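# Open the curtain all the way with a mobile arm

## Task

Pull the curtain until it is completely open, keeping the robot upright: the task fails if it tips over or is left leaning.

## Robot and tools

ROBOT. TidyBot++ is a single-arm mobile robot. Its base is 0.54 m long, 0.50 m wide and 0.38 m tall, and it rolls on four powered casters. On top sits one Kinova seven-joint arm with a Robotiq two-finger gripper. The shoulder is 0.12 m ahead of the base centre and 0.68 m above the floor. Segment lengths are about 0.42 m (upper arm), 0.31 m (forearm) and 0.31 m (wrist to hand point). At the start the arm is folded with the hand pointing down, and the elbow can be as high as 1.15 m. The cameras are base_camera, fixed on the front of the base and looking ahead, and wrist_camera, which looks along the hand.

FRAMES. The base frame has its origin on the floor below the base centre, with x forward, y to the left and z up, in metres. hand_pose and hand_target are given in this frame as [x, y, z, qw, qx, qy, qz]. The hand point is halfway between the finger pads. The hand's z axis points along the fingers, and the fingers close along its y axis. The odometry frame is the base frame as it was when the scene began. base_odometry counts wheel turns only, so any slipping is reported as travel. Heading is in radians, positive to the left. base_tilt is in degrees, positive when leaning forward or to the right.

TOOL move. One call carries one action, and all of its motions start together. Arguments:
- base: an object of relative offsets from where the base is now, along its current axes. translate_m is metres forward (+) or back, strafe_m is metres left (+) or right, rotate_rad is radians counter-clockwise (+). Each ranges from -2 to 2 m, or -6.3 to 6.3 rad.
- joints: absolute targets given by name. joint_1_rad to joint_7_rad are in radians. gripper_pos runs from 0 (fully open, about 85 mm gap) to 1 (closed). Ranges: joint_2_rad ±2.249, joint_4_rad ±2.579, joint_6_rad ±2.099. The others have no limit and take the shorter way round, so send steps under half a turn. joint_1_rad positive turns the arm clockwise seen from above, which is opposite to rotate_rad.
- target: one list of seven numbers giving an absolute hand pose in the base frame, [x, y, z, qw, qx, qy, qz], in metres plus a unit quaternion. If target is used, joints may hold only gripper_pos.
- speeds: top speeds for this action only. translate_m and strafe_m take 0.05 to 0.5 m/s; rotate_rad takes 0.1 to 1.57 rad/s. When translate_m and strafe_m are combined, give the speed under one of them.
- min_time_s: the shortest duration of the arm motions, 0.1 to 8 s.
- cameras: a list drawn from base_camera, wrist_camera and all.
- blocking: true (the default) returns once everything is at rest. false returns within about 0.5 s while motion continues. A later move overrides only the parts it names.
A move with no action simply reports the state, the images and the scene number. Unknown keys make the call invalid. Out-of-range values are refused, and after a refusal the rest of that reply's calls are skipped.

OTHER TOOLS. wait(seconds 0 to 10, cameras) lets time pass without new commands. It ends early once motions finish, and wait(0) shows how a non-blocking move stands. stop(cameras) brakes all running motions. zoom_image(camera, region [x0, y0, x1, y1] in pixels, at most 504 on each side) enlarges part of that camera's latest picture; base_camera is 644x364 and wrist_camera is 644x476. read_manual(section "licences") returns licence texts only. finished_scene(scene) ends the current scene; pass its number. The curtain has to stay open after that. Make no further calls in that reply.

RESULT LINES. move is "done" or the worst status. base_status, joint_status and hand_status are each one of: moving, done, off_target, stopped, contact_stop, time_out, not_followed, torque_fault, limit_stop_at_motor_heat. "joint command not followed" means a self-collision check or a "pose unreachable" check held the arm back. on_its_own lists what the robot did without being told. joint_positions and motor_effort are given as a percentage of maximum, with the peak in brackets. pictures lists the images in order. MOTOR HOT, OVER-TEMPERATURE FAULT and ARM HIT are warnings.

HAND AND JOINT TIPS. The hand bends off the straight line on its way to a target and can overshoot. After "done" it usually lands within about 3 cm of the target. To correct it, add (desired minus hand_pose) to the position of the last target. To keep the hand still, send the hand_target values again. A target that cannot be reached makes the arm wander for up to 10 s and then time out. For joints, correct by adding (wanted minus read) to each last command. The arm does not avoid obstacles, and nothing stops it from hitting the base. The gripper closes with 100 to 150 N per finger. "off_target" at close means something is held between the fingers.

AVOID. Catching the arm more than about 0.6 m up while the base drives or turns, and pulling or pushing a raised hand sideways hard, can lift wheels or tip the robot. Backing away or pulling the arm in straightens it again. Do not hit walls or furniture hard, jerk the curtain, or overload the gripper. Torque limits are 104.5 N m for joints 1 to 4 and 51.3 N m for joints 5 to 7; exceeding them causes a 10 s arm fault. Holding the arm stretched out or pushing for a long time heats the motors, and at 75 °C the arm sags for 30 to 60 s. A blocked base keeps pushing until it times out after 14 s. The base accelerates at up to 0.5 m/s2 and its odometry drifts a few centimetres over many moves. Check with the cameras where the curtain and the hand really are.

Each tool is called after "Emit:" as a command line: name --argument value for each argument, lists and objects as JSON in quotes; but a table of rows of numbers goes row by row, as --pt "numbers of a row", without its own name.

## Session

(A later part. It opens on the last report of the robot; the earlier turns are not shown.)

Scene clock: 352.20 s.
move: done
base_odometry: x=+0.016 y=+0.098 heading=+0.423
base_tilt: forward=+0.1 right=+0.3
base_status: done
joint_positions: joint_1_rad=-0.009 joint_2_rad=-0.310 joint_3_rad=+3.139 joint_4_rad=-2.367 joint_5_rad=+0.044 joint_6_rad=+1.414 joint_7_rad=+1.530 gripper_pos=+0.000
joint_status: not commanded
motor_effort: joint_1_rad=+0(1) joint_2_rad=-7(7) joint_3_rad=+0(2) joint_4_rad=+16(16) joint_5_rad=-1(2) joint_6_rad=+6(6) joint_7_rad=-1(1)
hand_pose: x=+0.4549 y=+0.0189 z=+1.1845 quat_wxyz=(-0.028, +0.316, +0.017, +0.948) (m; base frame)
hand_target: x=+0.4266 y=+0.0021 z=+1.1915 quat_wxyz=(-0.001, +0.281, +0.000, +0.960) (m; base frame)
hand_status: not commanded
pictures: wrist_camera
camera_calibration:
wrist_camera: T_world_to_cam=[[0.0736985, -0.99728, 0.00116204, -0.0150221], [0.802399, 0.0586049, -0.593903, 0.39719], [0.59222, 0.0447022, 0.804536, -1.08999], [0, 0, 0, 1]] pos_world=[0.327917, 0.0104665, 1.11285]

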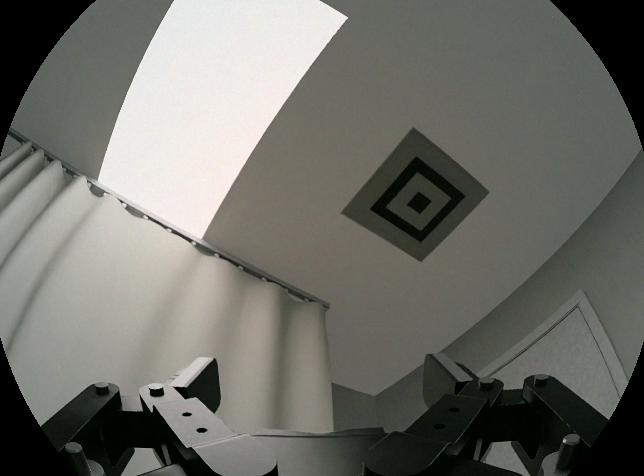

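Emit:
move --base '{"translate_m": -0.304, "strafe_m": 1.57, "rotate_rad": 0.649}' --cameras '["wrist_camera"]'

Emit:
move --target '[0.576, -0.288, 1.25, 0.275, 0.651, -0.275, 0.651]' --min_time_s 2 --cameras '["wrist_camera", "base_camera"]'

Scene clock: 371.73 s.
move: done
base_odometry: x=-0.905 y=+1.405 heading=+1.072
base_tilt: forward=+0.0 right=+0.3
base_status: done
joint_positions: joint_1_rad=-0.007 joint_2_rad=-0.310 joint_3_rad=+3.140 joint_4_rad=-2.367 joint_5_rad=+0.039 joint_6_rad=+1.415 joint_7_rad=+1.530 gripper_pos=+0.000
joint_status: not commanded
motor_effort: joint_1_rad=+0(1) joint_2_rad=-6(8) joint_3_rad=+0(3) joint_4_rad=+16(16) joint_5_rad=-1(2) joint_6_rad=+5(7) joint_7_rad=-1(1)
hand_pose: x=+0.4548 y=+0.0162 z=+1.1847 quat_wxyz=(-0.027, +0.316, +0.014, +0.948) (m; base frame)
hand_target: x=+0.4266 y=+0.0021 z=+1.1915 quat_wxyz=(-0.001, +0.281, +0.000, +0.960) (m; base frame)
hand_status: not commanded
pictures: wrist_camera
camera_calibration:
wrist_camera: T_world_to_cam=[[0.0683192, -0.997656, -0.00384663, -0.00937029], [0.803146, 0.0572858, -0.593021, 0.396212], [0.591852, 0.0374253, 0.805178, -1.09048], [0, 0, 0, 1]] pos_world=[0.327824, 0.00876581, 1.11295]

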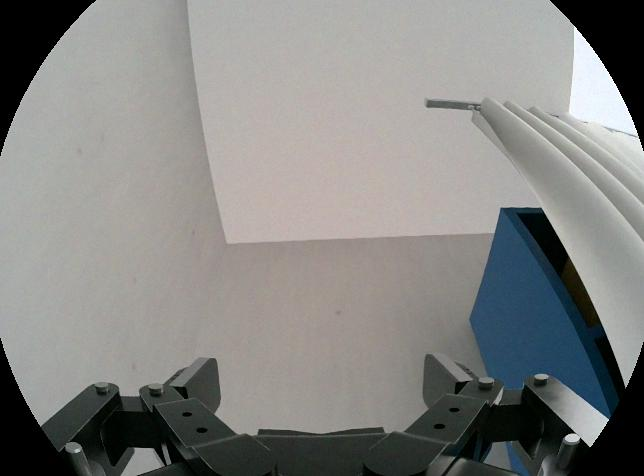

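Scene clock: 374.93 s.
move: done
base_odometry: x=-0.905 y=+1.405 heading=+1.072
base_tilt: forward=+0.1 right=+0.3
base_status: not commanded
joint_positions: joint_1_rad=+0.203 joint_2_rad=-0.105 joint_3_rad=+3.172 joint_4_rad=-1.174 joint_5_rad=+0.837 joint_6_rad=-0.625 joint_7_rad=+0.851 gripper_pos=+0.000
joint_status: not commanded
motor_effort: joint_1_rad=+1(1) joint_2_rad=-13(15) joint_3_rad=+0(1) joint_4_rad=+17(19) joint_5_rad=+3(3) joint_6_rad=+8(8) joint_7_rad=-1(1)
hand_pose: x=+0.5861 y=-0.2506 z=+1.2649 quat_wxyz=(+0.238, +0.650, -0.236, +0.682) (m; base frame)
hand_target: x=+0.5760 y=-0.2880 z=+1.2500 quat_wxyz=(+0.275, +0.651, -0.275, +0.651) (m; base frame)
hand_status: done (0.042 m and 7.2 deg from the pose sent, 0.334 m and 71.4 deg at the start)
pictures: base_camera, wrist_camera
camera_calibration:
wrist_camera: T_world_to_cam=[[-0.634314, -0.772577, -0.0277537, 0.21425], [0.0582028, -0.0119266, -0.998234, 1.2854], [0.770882, -0.634809, 0.0525314, -0.544032], [0, 0, 0, 1]] pos_world=[0.480472, -0.164501, 1.31765]

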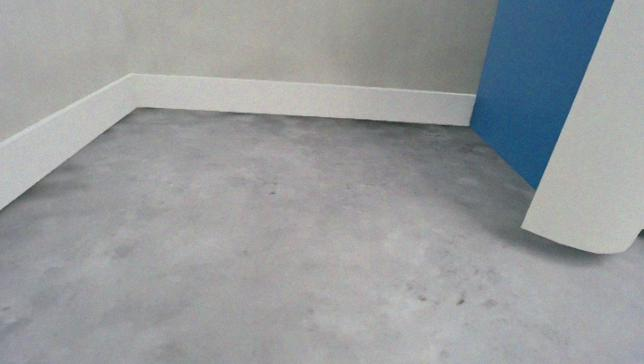

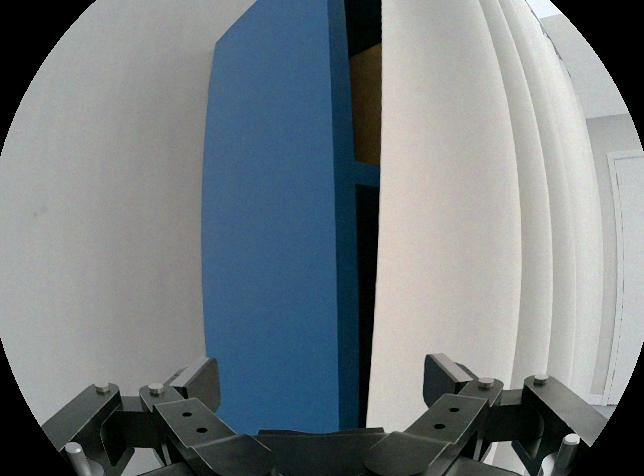

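Emit:
move --base '{"strafe_m": -0.055}'

Emit:
move --base '{"translate_m": 0.118, "strafe_m": -0.096}' --speeds '{"translate_m": 0.15}' --cameras '["wrist_camera"]'

Scene clock: 389.57 s.
move: done
base_odometry: x=-0.857 y=+1.379 heading=+1.072
base_tilt: forward=+0.0 right=+0.3
base_status: done
joint_positions: joint_1_rad=+0.209 joint_2_rad=-0.099 joint_3_rad=+3.180 joint_4_rad=-1.173 joint_5_rad=+0.841 joint_6_rad=-0.631 joint_7_rad=+0.851 gripper_pos=+0.000
joint_status: not commanded
motor_effort: joint_1_rad=+0(2) joint_2_rad=-13(16) joint_3_rad=+0(3) joint_4_rad=+17(18) joint_5_rad=+3(4) joint_6_rad=+7(8) joint_7_rad=-1(1)
hand_pose: x=+0.5841 y=-0.2597 z=+1.2619 quat_wxyz=(+0.245, +0.650, -0.242, +0.677) (m; base frame)
hand_target: x=+0.5760 y=-0.2880 z=+1.2500 quat_wxyz=(+0.275, +0.651, -0.275, +0.651) (m; base frame)
hand_status: not commanded
pictures: none

Scene clock: 391.23 s.
move: done
base_odometry: x=-0.716 y=+1.437 heading=+1.072
base_tilt: forward=+0.1 right=+0.3
base_status: done
joint_positions: joint_1_rad=+0.210 joint_2_rad=-0.089 joint_3_rad=+3.180 joint_4_rad=-1.172 joint_5_rad=+0.841 joint_6_rad=-0.631 joint_7_rad=+0.851 gripper_pos=+0.000
joint_status: not commanded
motor_effort: joint_1_rad=+0(2) joint_2_rad=-15(18) joint_3_rad=+0(1) joint_4_rad=+17(18) joint_5_rad=+3(4) joint_6_rad=+7(8) joint_7_rad=-1(1)
hand_pose: x=+0.5898 y=-0.2610 z=+1.2571 quat_wxyz=(+0.246, +0.654, -0.241, +0.674) (m; base frame)
hand_target: x=+0.5760 y=-0.2880 z=+1.2500 quat_wxyz=(+0.275, +0.651, -0.275, +0.651) (m; base frame)
hand_status: not commanded
pictures: wrist_camera
camera_calibration:
wrist_camera: T_world_to_cam=[[-0.650422, -0.759316, -0.0197587, 0.21118], [0.0412074, -0.00929931, -0.999107, 1.28909], [0.758455, -0.650655, 0.0373379, -0.530823], [0, 0, 0, 1]] pos_world=[0.486841, -0.173043, 1.31193]

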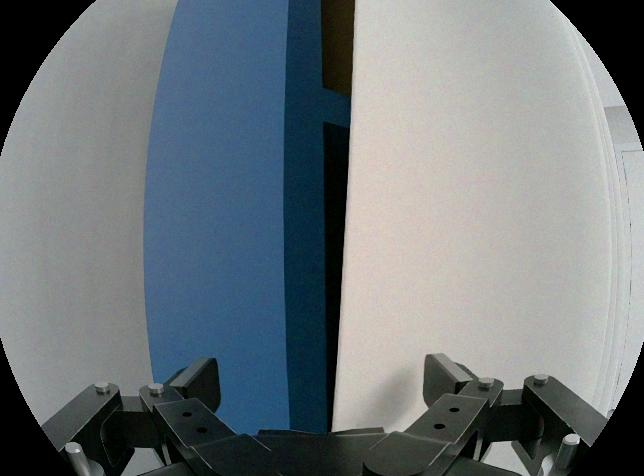

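Emit:
move --base '{"translate_m": 0.012, "strafe_m": -0.012}'

Emit:
move --joints '{"gripper_pos": 1.0}' --cameras '["wrist_camera"]'

Emit:
move --base '{"strafe_m": -0.5}' --speeds '{"strafe_m": 0.15}' --cameras '["wrist_camera"]'

Scene clock: 401.23 s.
move: done
base_odometry: x=-0.699 y=+1.442 heading=+1.072
base_tilt: forward=+0.1 right=+0.3
base_status: done
joint_positions: joint_1_rad=+0.210 joint_2_rad=-0.080 joint_3_rad=+3.181 joint_4_rad=-1.171 joint_5_rad=+0.841 joint_6_rad=-0.631 joint_7_rad=+0.851 gripper_pos=+0.000
joint_status: not commanded
motor_effort: joint_1_rad=+0(1) joint_2_rad=-15(19) joint_3_rad=+0(1) joint_4_rad=+17(18) joint_5_rad=+3(4) joint_6_rad=+7(8) joint_7_rad=-1(1)
hand_pose: x=+0.5940 y=-0.2624 z=+1.2534 quat_wxyz=(+0.246, +0.656, -0.241, +0.671) (m; base frame)
hand_target: x=+0.5760 y=-0.2880 z=+1.2500 quat_wxyz=(+0.275, +0.651, -0.275, +0.651) (m; base frame)
hand_status: not commanded
pictures: none

Scene clock: 402.33 s.
move: done
base_odometry: x=-0.699 y=+1.442 heading=+1.072
base_tilt: forward=+0.1 right=+0.3
base_status: not commanded
joint_positions: joint_1_rad=+0.210 joint_2_rad=-0.080 joint_3_rad=+3.181 joint_4_rad=-1.171 joint_5_rad=+0.841 joint_6_rad=-0.632 joint_7_rad=+0.850 gripper_pos=+0.994
joint_status: all done
motor_effort: joint_1_rad=+0(1) joint_2_rad=-14(16) joint_3_rad=+0(1) joint_4_rad=+17(18) joint_5_rad=+4(4) joint_6_rad=+6(8) joint_7_rad=-1(1)
hand_pose: x=+0.5940 y=-0.2625 z=+1.2535 quat_wxyz=(+0.246, +0.656, -0.241, +0.671) (m; base frame)
hand_target: x=+0.5760 y=-0.2880 z=+1.2500 quat_wxyz=(+0.275, +0.651, -0.275, +0.651) (m; base frame)
hand_status: not commanded
pictures: wrist_camera
camera_calibration:
wrist_camera: T_world_to_cam=[[-0.651407, -0.758549, -0.0165116, 0.209495], [0.0343032, -0.00770414, -0.999382, 1.29011], [0.757953, -0.651571, 0.0310392, -0.526882], [0, 0, 0, 1]] pos_world=[0.491563, -0.17445, 1.30912]

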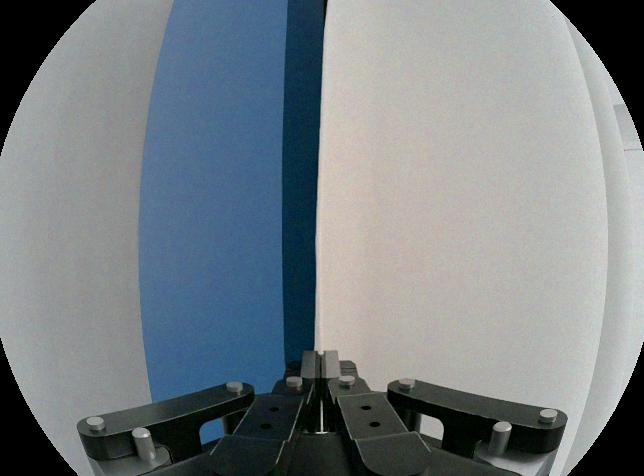

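Scene clock: 406.30 s.
move: done
base_odometry: x=-0.260 y=+1.203 heading=+1.073
base_tilt: forward=+0.0 right=+0.3
base_status: done
joint_positions: joint_1_rad=+0.210 joint_2_rad=-0.080 joint_3_rad=+3.180 joint_4_rad=-1.150 joint_5_rad=+0.850 joint_6_rad=-0.635 joint_7_rad=+0.850 gripper_pos=+0.994
joint_status: not commanded
motor_effort: joint_1_rad=+1(3) joint_2_rad=-12(17) joint_3_rad=+1(3) joint_4_rad=+13(19) joint_5_rad=+2(5) joint_6_rad=+4(9) joint_7_rad=-1(1)
hand_pose: x=+0.5897 y=-0.2628 z=+1.2652 quat_wxyz=(+0.250, +0.648, -0.242, +0.677) (m; base frame)
hand_target: x=+0.5760 y=-0.2880 z=+1.2500 quat_wxyz=(+0.275, +0.651, -0.275, +0.651) (m; base frame)
hand_status: not commanded
pictures: wrist_camera
camera_calibration:
wrist_camera: T_world_to_cam=[[-0.655279, -0.755143, -0.0191916, 0.213254], [0.0505823, -0.0185154, -0.998548, 1.28848], [0.753692, -0.655298, 0.0503296, -0.54711], [0, 0, 0, 1]] pos_world=[0.486918, -0.173626, 1.31824]

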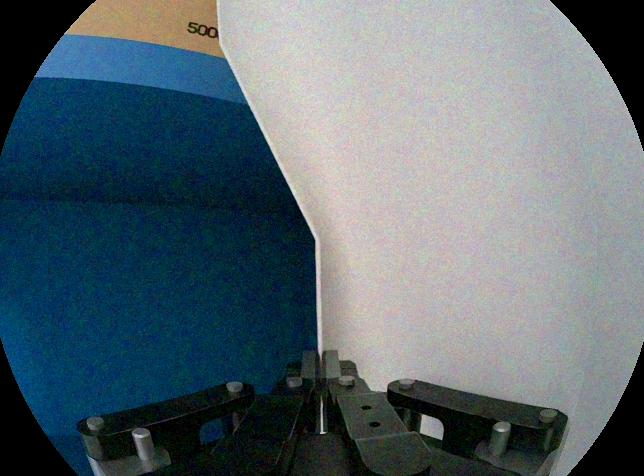

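Emit:
move --base '{"strafe_m": -0.8}' --speeds '{"strafe_m": 0.2}' --cameras '["wrist_camera"]'

Scene clock: 423.33 s.
move: done
base_odometry: x=+0.443 y=+0.821 heading=+1.073
base_tilt: forward=+0.1 right=+0.3
base_status: done
joint_positions: joint_1_rad=+0.210 joint_2_rad=-0.094 joint_3_rad=+3.166 joint_4_rad=-1.118 joint_5_rad=+0.860 joint_6_rad=-0.635 joint_7_rad=+0.850 gripper_pos=+0.994
joint_status: not commanded
motor_effort: joint_1_rad=+4(5) joint_2_rad=-4(11) joint_3_rad=+5(6) joint_4_rad=+9(14) joint_5_rad=+1(3) joint_6_rad=-2(4) joint_7_rad=-1(2)
hand_pose: x=+0.5792 y=-0.2535 z=+1.2908 quat_wxyz=(+0.248, +0.633, -0.237, +0.694) (m; base frame)
hand_target: x=+0.5760 y=-0.2880 z=+1.2500 quat_wxyz=(+0.275, +0.651, -0.275, +0.651) (m; base frame)
hand_status: not commanded
pictures: wrist_camera
camera_calibration:
wrist_camera: T_world_to_cam=[[-0.64753, -0.761428, -0.0305266, 0.222365], [0.0919304, -0.038287, -0.995029, 1.28121], [0.756474, -0.647118, 0.0947904, -0.591267], [0, 0, 0, 1]] pos_world=[0.473484, -0.164251, 1.33768]

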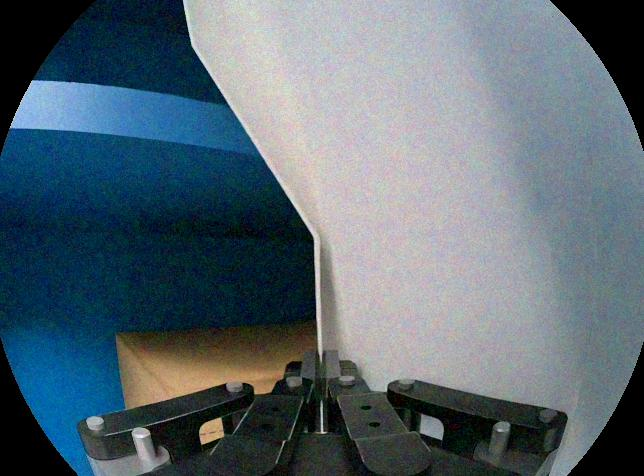

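Emit:
move --base '{"strafe_m": -0.35}' --speeds '{"strafe_m": 0.15}' --cameras '["wrist_camera", "base_camera"]'

Scene clock: 432.03 s.
move: done
base_odometry: x=+0.750 y=+0.654 heading=+1.073
base_tilt: forward=+0.1 right=+0.3
base_status: done
joint_positions: joint_1_rad=+0.204 joint_2_rad=-0.102 joint_3_rad=+3.156 joint_4_rad=-1.111 joint_5_rad=+0.861 joint_6_rad=-0.635 joint_7_rad=+0.850 gripper_pos=+0.994
joint_status: not commanded
motor_effort: joint_1_rad=+5(6) joint_2_rad=-4(6) joint_3_rad=+5(7) joint_4_rad=+8(9) joint_5_rad=+1(2) joint_6_rad=-3(5) joint_7_rad=-1(2)
hand_pose: x=+0.5765 y=-0.2448 z=+1.2993 quat_wxyz=(+0.243, +0.629, -0.233, +0.701) (m; base frame)
hand_target: x=+0.5760 y=-0.2880 z=+1.2500 quat_wxyz=(+0.275, +0.651, -0.275, +0.651) (m; base frame)
hand_status: not commanded
pictures: base_camera, wrist_camera
camera_calibration:
wrist_camera: T_world_to_cam=[[-0.635852, -0.770951, -0.0364188, 0.226155], [0.107537, -0.0417693, -0.993323, 1.27816], [0.764282, -0.635523, 0.109465, -0.605105], [0, 0, 0, 1]] pos_world=[0.468823, -0.156816, 1.3441]

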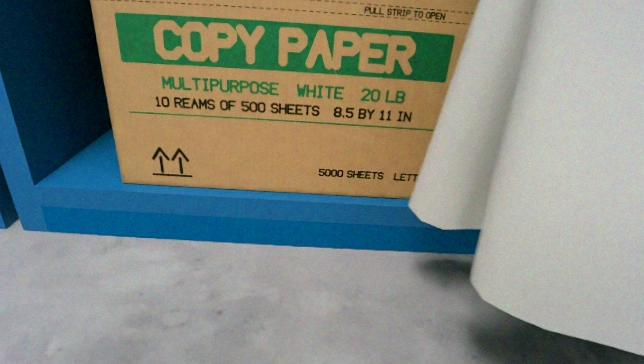

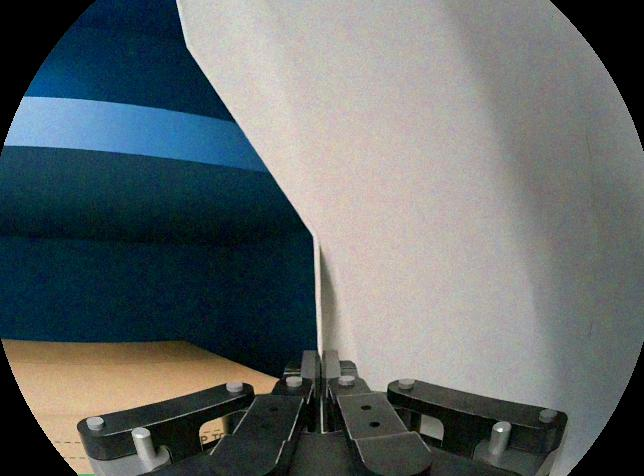

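Emit:
move --base '{"strafe_m": -0.3}' --speeds '{"strafe_m": 0.1}' --cameras '["wrist_camera", "base_camera"]'

Scene clock: 442.97 s.
move: done
base_odometry: x=+1.014 y=+0.511 heading=+1.073
base_tilt: forward=+0.1 right=+0.3
base_status: done
joint_positions: joint_1_rad=+0.201 joint_2_rad=-0.111 joint_3_rad=+3.151 joint_4_rad=-1.105 joint_5_rad=+0.862 joint_6_rad=-0.635 joint_7_rad=+0.850 gripper_pos=+0.994
joint_status: not commanded
motor_effort: joint_1_rad=+6(7) joint_2_rad=-4(5) joint_3_rad=+7(8) joint_4_rad=+8(9) joint_5_rad=+1(2) joint_6_rad=-5(7) joint_7_rad=-1(2)
hand_pose: x=+0.5719 y=-0.2391 z=+1.3071 quat_wxyz=(+0.240, +0.624, -0.230, +0.707) (m; base frame)
hand_target: x=+0.5760 y=-0.2880 z=+1.2500 quat_wxyz=(+0.275, +0.651, -0.275, +0.651) (m; base frame)
hand_status: not commanded
pictures: base_camera, wrist_camera
camera_calibration:
wrist_camera: T_world_to_cam=[[-0.628868, -0.776364, -0.0422393, 0.230247], [0.122158, -0.0450066, -0.99149, 1.27513], [0.767856, -0.628676, 0.123143, -0.617229], [0, 0, 0, 1]] pos_world=[0.46297, -0.151892, 1.35001]

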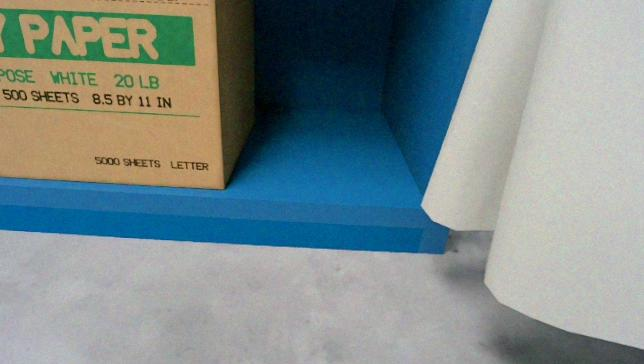

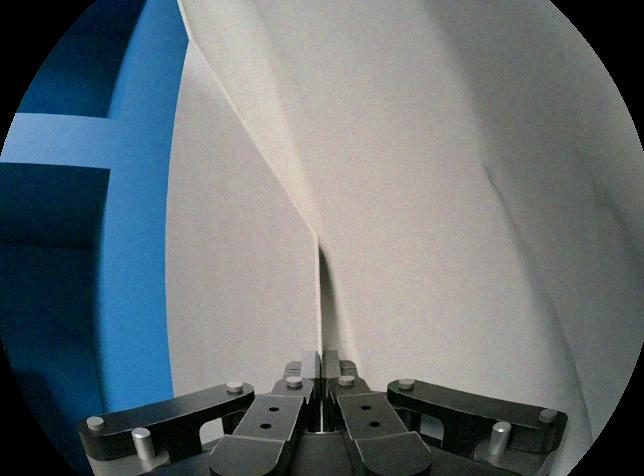

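Emit:
move --base '{"strafe_m": -0.25}' --speeds '{"strafe_m": 0.1}' --cameras '["wrist_camera"]'

Scene clock: 455.03 s.
move: done
base_odometry: x=+1.234 y=+0.391 heading=+1.074
base_tilt: forward=+0.0 right=+0.3
base_status: done
joint_positions: joint_1_rad=+0.177 joint_2_rad=-0.140 joint_3_rad=+3.115 joint_4_rad=-1.077 joint_5_rad=+0.864 joint_6_rad=-0.635 joint_7_rad=+0.849 gripper_pos=+0.994
joint_status: not commanded
motor_effort: joint_1_rad=+11(12) joint_2_rad=+3(6) joint_3_rad=+14(15) joint_4_rad=+3(9) joint_5_rad=+2(2) joint_6_rad=-13(14) joint_7_rad=-2(2)
hand_pose: x=+0.5606 y=-0.2055 z=+1.3367 quat_wxyz=(+0.218, +0.609, -0.213, +0.733) (m; base frame)
hand_target: x=+0.5760 y=-0.2880 z=+1.2500 quat_wxyz=(+0.275, +0.651, -0.275, +0.651) (m; base frame)
hand_status: not commanded
pictures: wrist_camera
camera_calibration:
wrist_camera: T_world_to_cam=[[-0.579963, -0.812177, -0.063343, 0.243871], [0.179681, -0.0516909, -0.982366, 1.26157], [0.79458, -0.581117, 0.175911, -0.66674], [0, 0, 0, 1]] pos_world=[0.444535, -0.124176, 1.37206]

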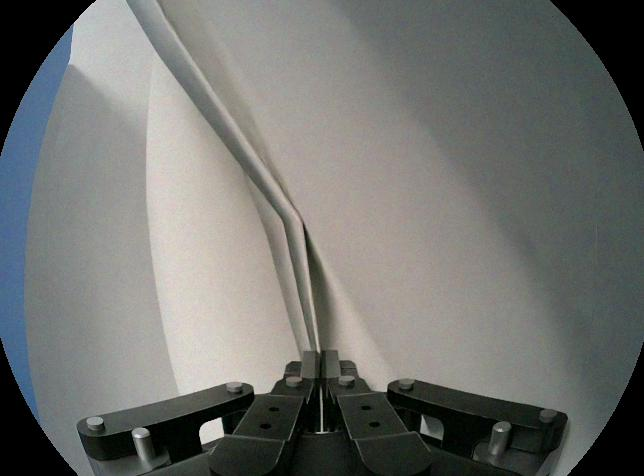

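Emit:
move --base '{"strafe_m": -0.08}' --speeds '{"strafe_m": 0.1}'

Emit:
move --base '{"strafe_m": 0.25}' --speeds '{"strafe_m": 0.2}'

Emit:
move --joints '{"gripper_pos": 0.0}'

Emit:
move --base '{"translate_m": -0.3, "strafe_m": 0.3}'

Emit:
move --base '{"translate_m": -0.4}' --joints '{"joint_1_rad": 0.0, "joint_2_rad": -0.33, "joint_3_rad": 3.14, "joint_4_rad": -2.4, "joint_5_rad": 0.0, "joint_6_rad": 1.3, "joint_7_rad": 1.57}' --cameras '["wrist_camera", "base_camera"]'

Scene clock: 465.00 s.
move: done
base_odometry: x=+1.304 y=+0.353 heading=+1.074
base_tilt: forward=+0.0 right=+0.3
base_status: done
joint_positions: joint_1_rad=+0.192 joint_2_rad=-0.074 joint_3_rad=+3.156 joint_4_rad=-1.131 joint_5_rad=+0.864 joint_6_rad=-0.687 joint_7_rad=+0.849 gripper_pos=+0.999
joint_status: not commanded
motor_effort: joint_1_rad=+4(12) joint_2_rad=-16(19) joint_3_rad=+4(16) joint_4_rad=+18(19) joint_5_rad=+5(6) joint_6_rad=+7(14) joint_7_rad=-1(2)
hand_pose: x=+0.5931 y=-0.2519 z=+1.2621 quat_wxyz=(+0.249, +0.656, -0.243, +0.670) (m; base frame)
hand_target: x=+0.5760 y=-0.2880 z=+1.2500 quat_wxyz=(+0.275, +0.651, -0.275, +0.651) (m; base frame)
hand_status: not commanded
pictures: none

Scene clock: 466.97 s.
move: done
base_odometry: x=+1.084 y=+0.473 heading=+1.074
base_tilt: forward=+0.0 right=+0.3
base_status: done
joint_positions: joint_1_rad=+0.195 joint_2_rad=-0.074 joint_3_rad=+3.162 joint_4_rad=-1.131 joint_5_rad=+0.864 joint_6_rad=-0.687 joint_7_rad=+0.847 gripper_pos=+0.999
joint_status: not commanded
motor_effort: joint_1_rad=+2(3) joint_2_rad=-16(19) joint_3_rad=+1(4) joint_4_rad=+18(20) joint_5_rad=+4(6) joint_6_rad=+7(8) joint_7_rad=-1(1)
hand_pose: x=+0.5906 y=-0.2568 z=+1.2620 quat_wxyz=(+0.251, +0.655, -0.247, +0.669) (m; base frame)
hand_target: x=+0.5760 y=-0.2880 z=+1.2500 quat_wxyz=(+0.275, +0.651, -0.275, +0.651) (m; base frame)
hand_status: not commanded
pictures: none

Scene clock: 468.07 s.
move: done
base_odometry: x=+1.084 y=+0.473 heading=+1.074
base_tilt: forward=+0.0 right=+0.3
base_status: not commanded
joint_positions: joint_1_rad=+0.195 joint_2_rad=-0.074 joint_3_rad=+3.162 joint_4_rad=-1.131 joint_5_rad=+0.864 joint_6_rad=-0.687 joint_7_rad=+0.847 gripper_pos=+0.000
joint_status: all done
motor_effort: joint_1_rad=+1(2) joint_2_rad=-16(17) joint_3_rad=+1(2) joint_4_rad=+18(18) joint_5_rad=+4(5) joint_6_rad=+7(7) joint_7_rad=-1(1)
hand_pose: x=+0.5906 y=-0.2568 z=+1.2620 quat_wxyz=(+0.251, +0.655, -0.247, +0.669) (m; base frame)
hand_target: x=+0.5760 y=-0.2880 z=+1.2500 quat_wxyz=(+0.275, +0.651, -0.275, +0.651) (m; base frame)
hand_status: not commanded
pictures: none

Scene clock: 470.27 s.
move: done
base_odometry: x=+0.677 y=+0.352 heading=+1.074
base_tilt: forward=+0.1 right=+0.3
base_status: done
joint_positions: joint_1_rad=+0.202 joint_2_rad=-0.072 joint_3_rad=+3.170 joint_4_rad=-1.131 joint_5_rad=+0.864 joint_6_rad=-0.687 joint_7_rad=+0.847 gripper_pos=+0.000
joint_status: not commanded
motor_effort: joint_1_rad=+1(2) joint_2_rad=-14(21) joint_3_rad=+1(2) joint_4_rad=+17(19) joint_5_rad=+4(5) joint_6_rad=+7(8) joint_7_rad=-1(1)
hand_pose: x=+0.5879 y=-0.2646 z=+1.2608 quat_wxyz=(+0.256, +0.654, -0.252, +0.666) (m; base frame)
hand_target: x=+0.5760 y=-0.2880 z=+1.2500 quat_wxyz=(+0.275, +0.651, -0.275, +0.651) (m; base frame)
hand_status: not commanded
pictures: none

Scene clock: 473.37 s.
move: done
base_odometry: x=+0.486 y=+0.000 heading=+1.074
base_tilt: forward=+0.0 right=+0.3
base_status: done
joint_positions: joint_1_rad=+0.019 joint_2_rad=-0.296 joint_3_rad=+3.156 joint_4_rad=-2.360 joint_5_rad=+0.058 joint_6_rad=+1.205 joint_7_rad=+1.529 gripper_pos=+0.000
joint_status: all done
motor_effort: joint_1_rad=+0(1) joint_2_rad=-8(20) joint_3_rad=+1(2) joint_4_rad=+16(21) joint_5_rad=-1(4) joint_6_rad=+7(9) joint_7_rad=-1(2)
hand_pose: x=+0.5091 y=+0.0036 z=+1.1386 quat_wxyz=(-0.007, +0.417, +0.011, +0.909) (m; base frame)
hand_target: x=+0.4753 y=+0.0021 z=+1.1529 quat_wxyz=(-0.001, +0.376, +0.000, +0.927) (m; base frame)
hand_status: not commanded
pictures: base_camera, wrist_camera
camera_calibration:
wrist_camera: T_world_to_cam=[[0.0283709, -0.999597, -0.000174981, -0.00961807], [0.658214, 0.0188134, -0.752596, 0.581523], [0.752296, 0.0212367, 0.658482, -0.999517], [0, 0, 0, 1]] pos_world=[0.369439, 0.000671796, 1.09582]

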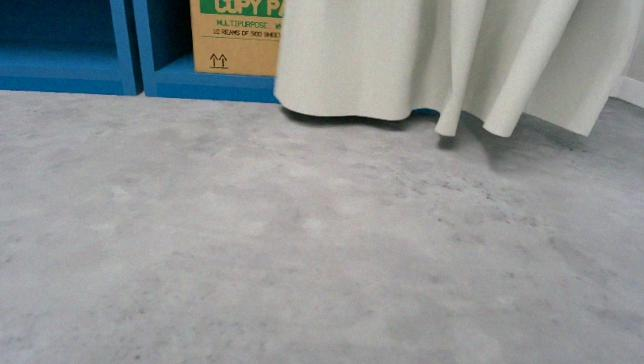

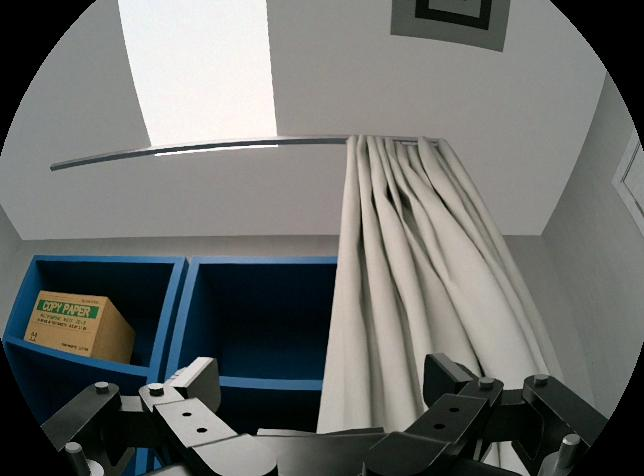

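Emit:
finished_scene --scene 1

The scene is finished: the task was done.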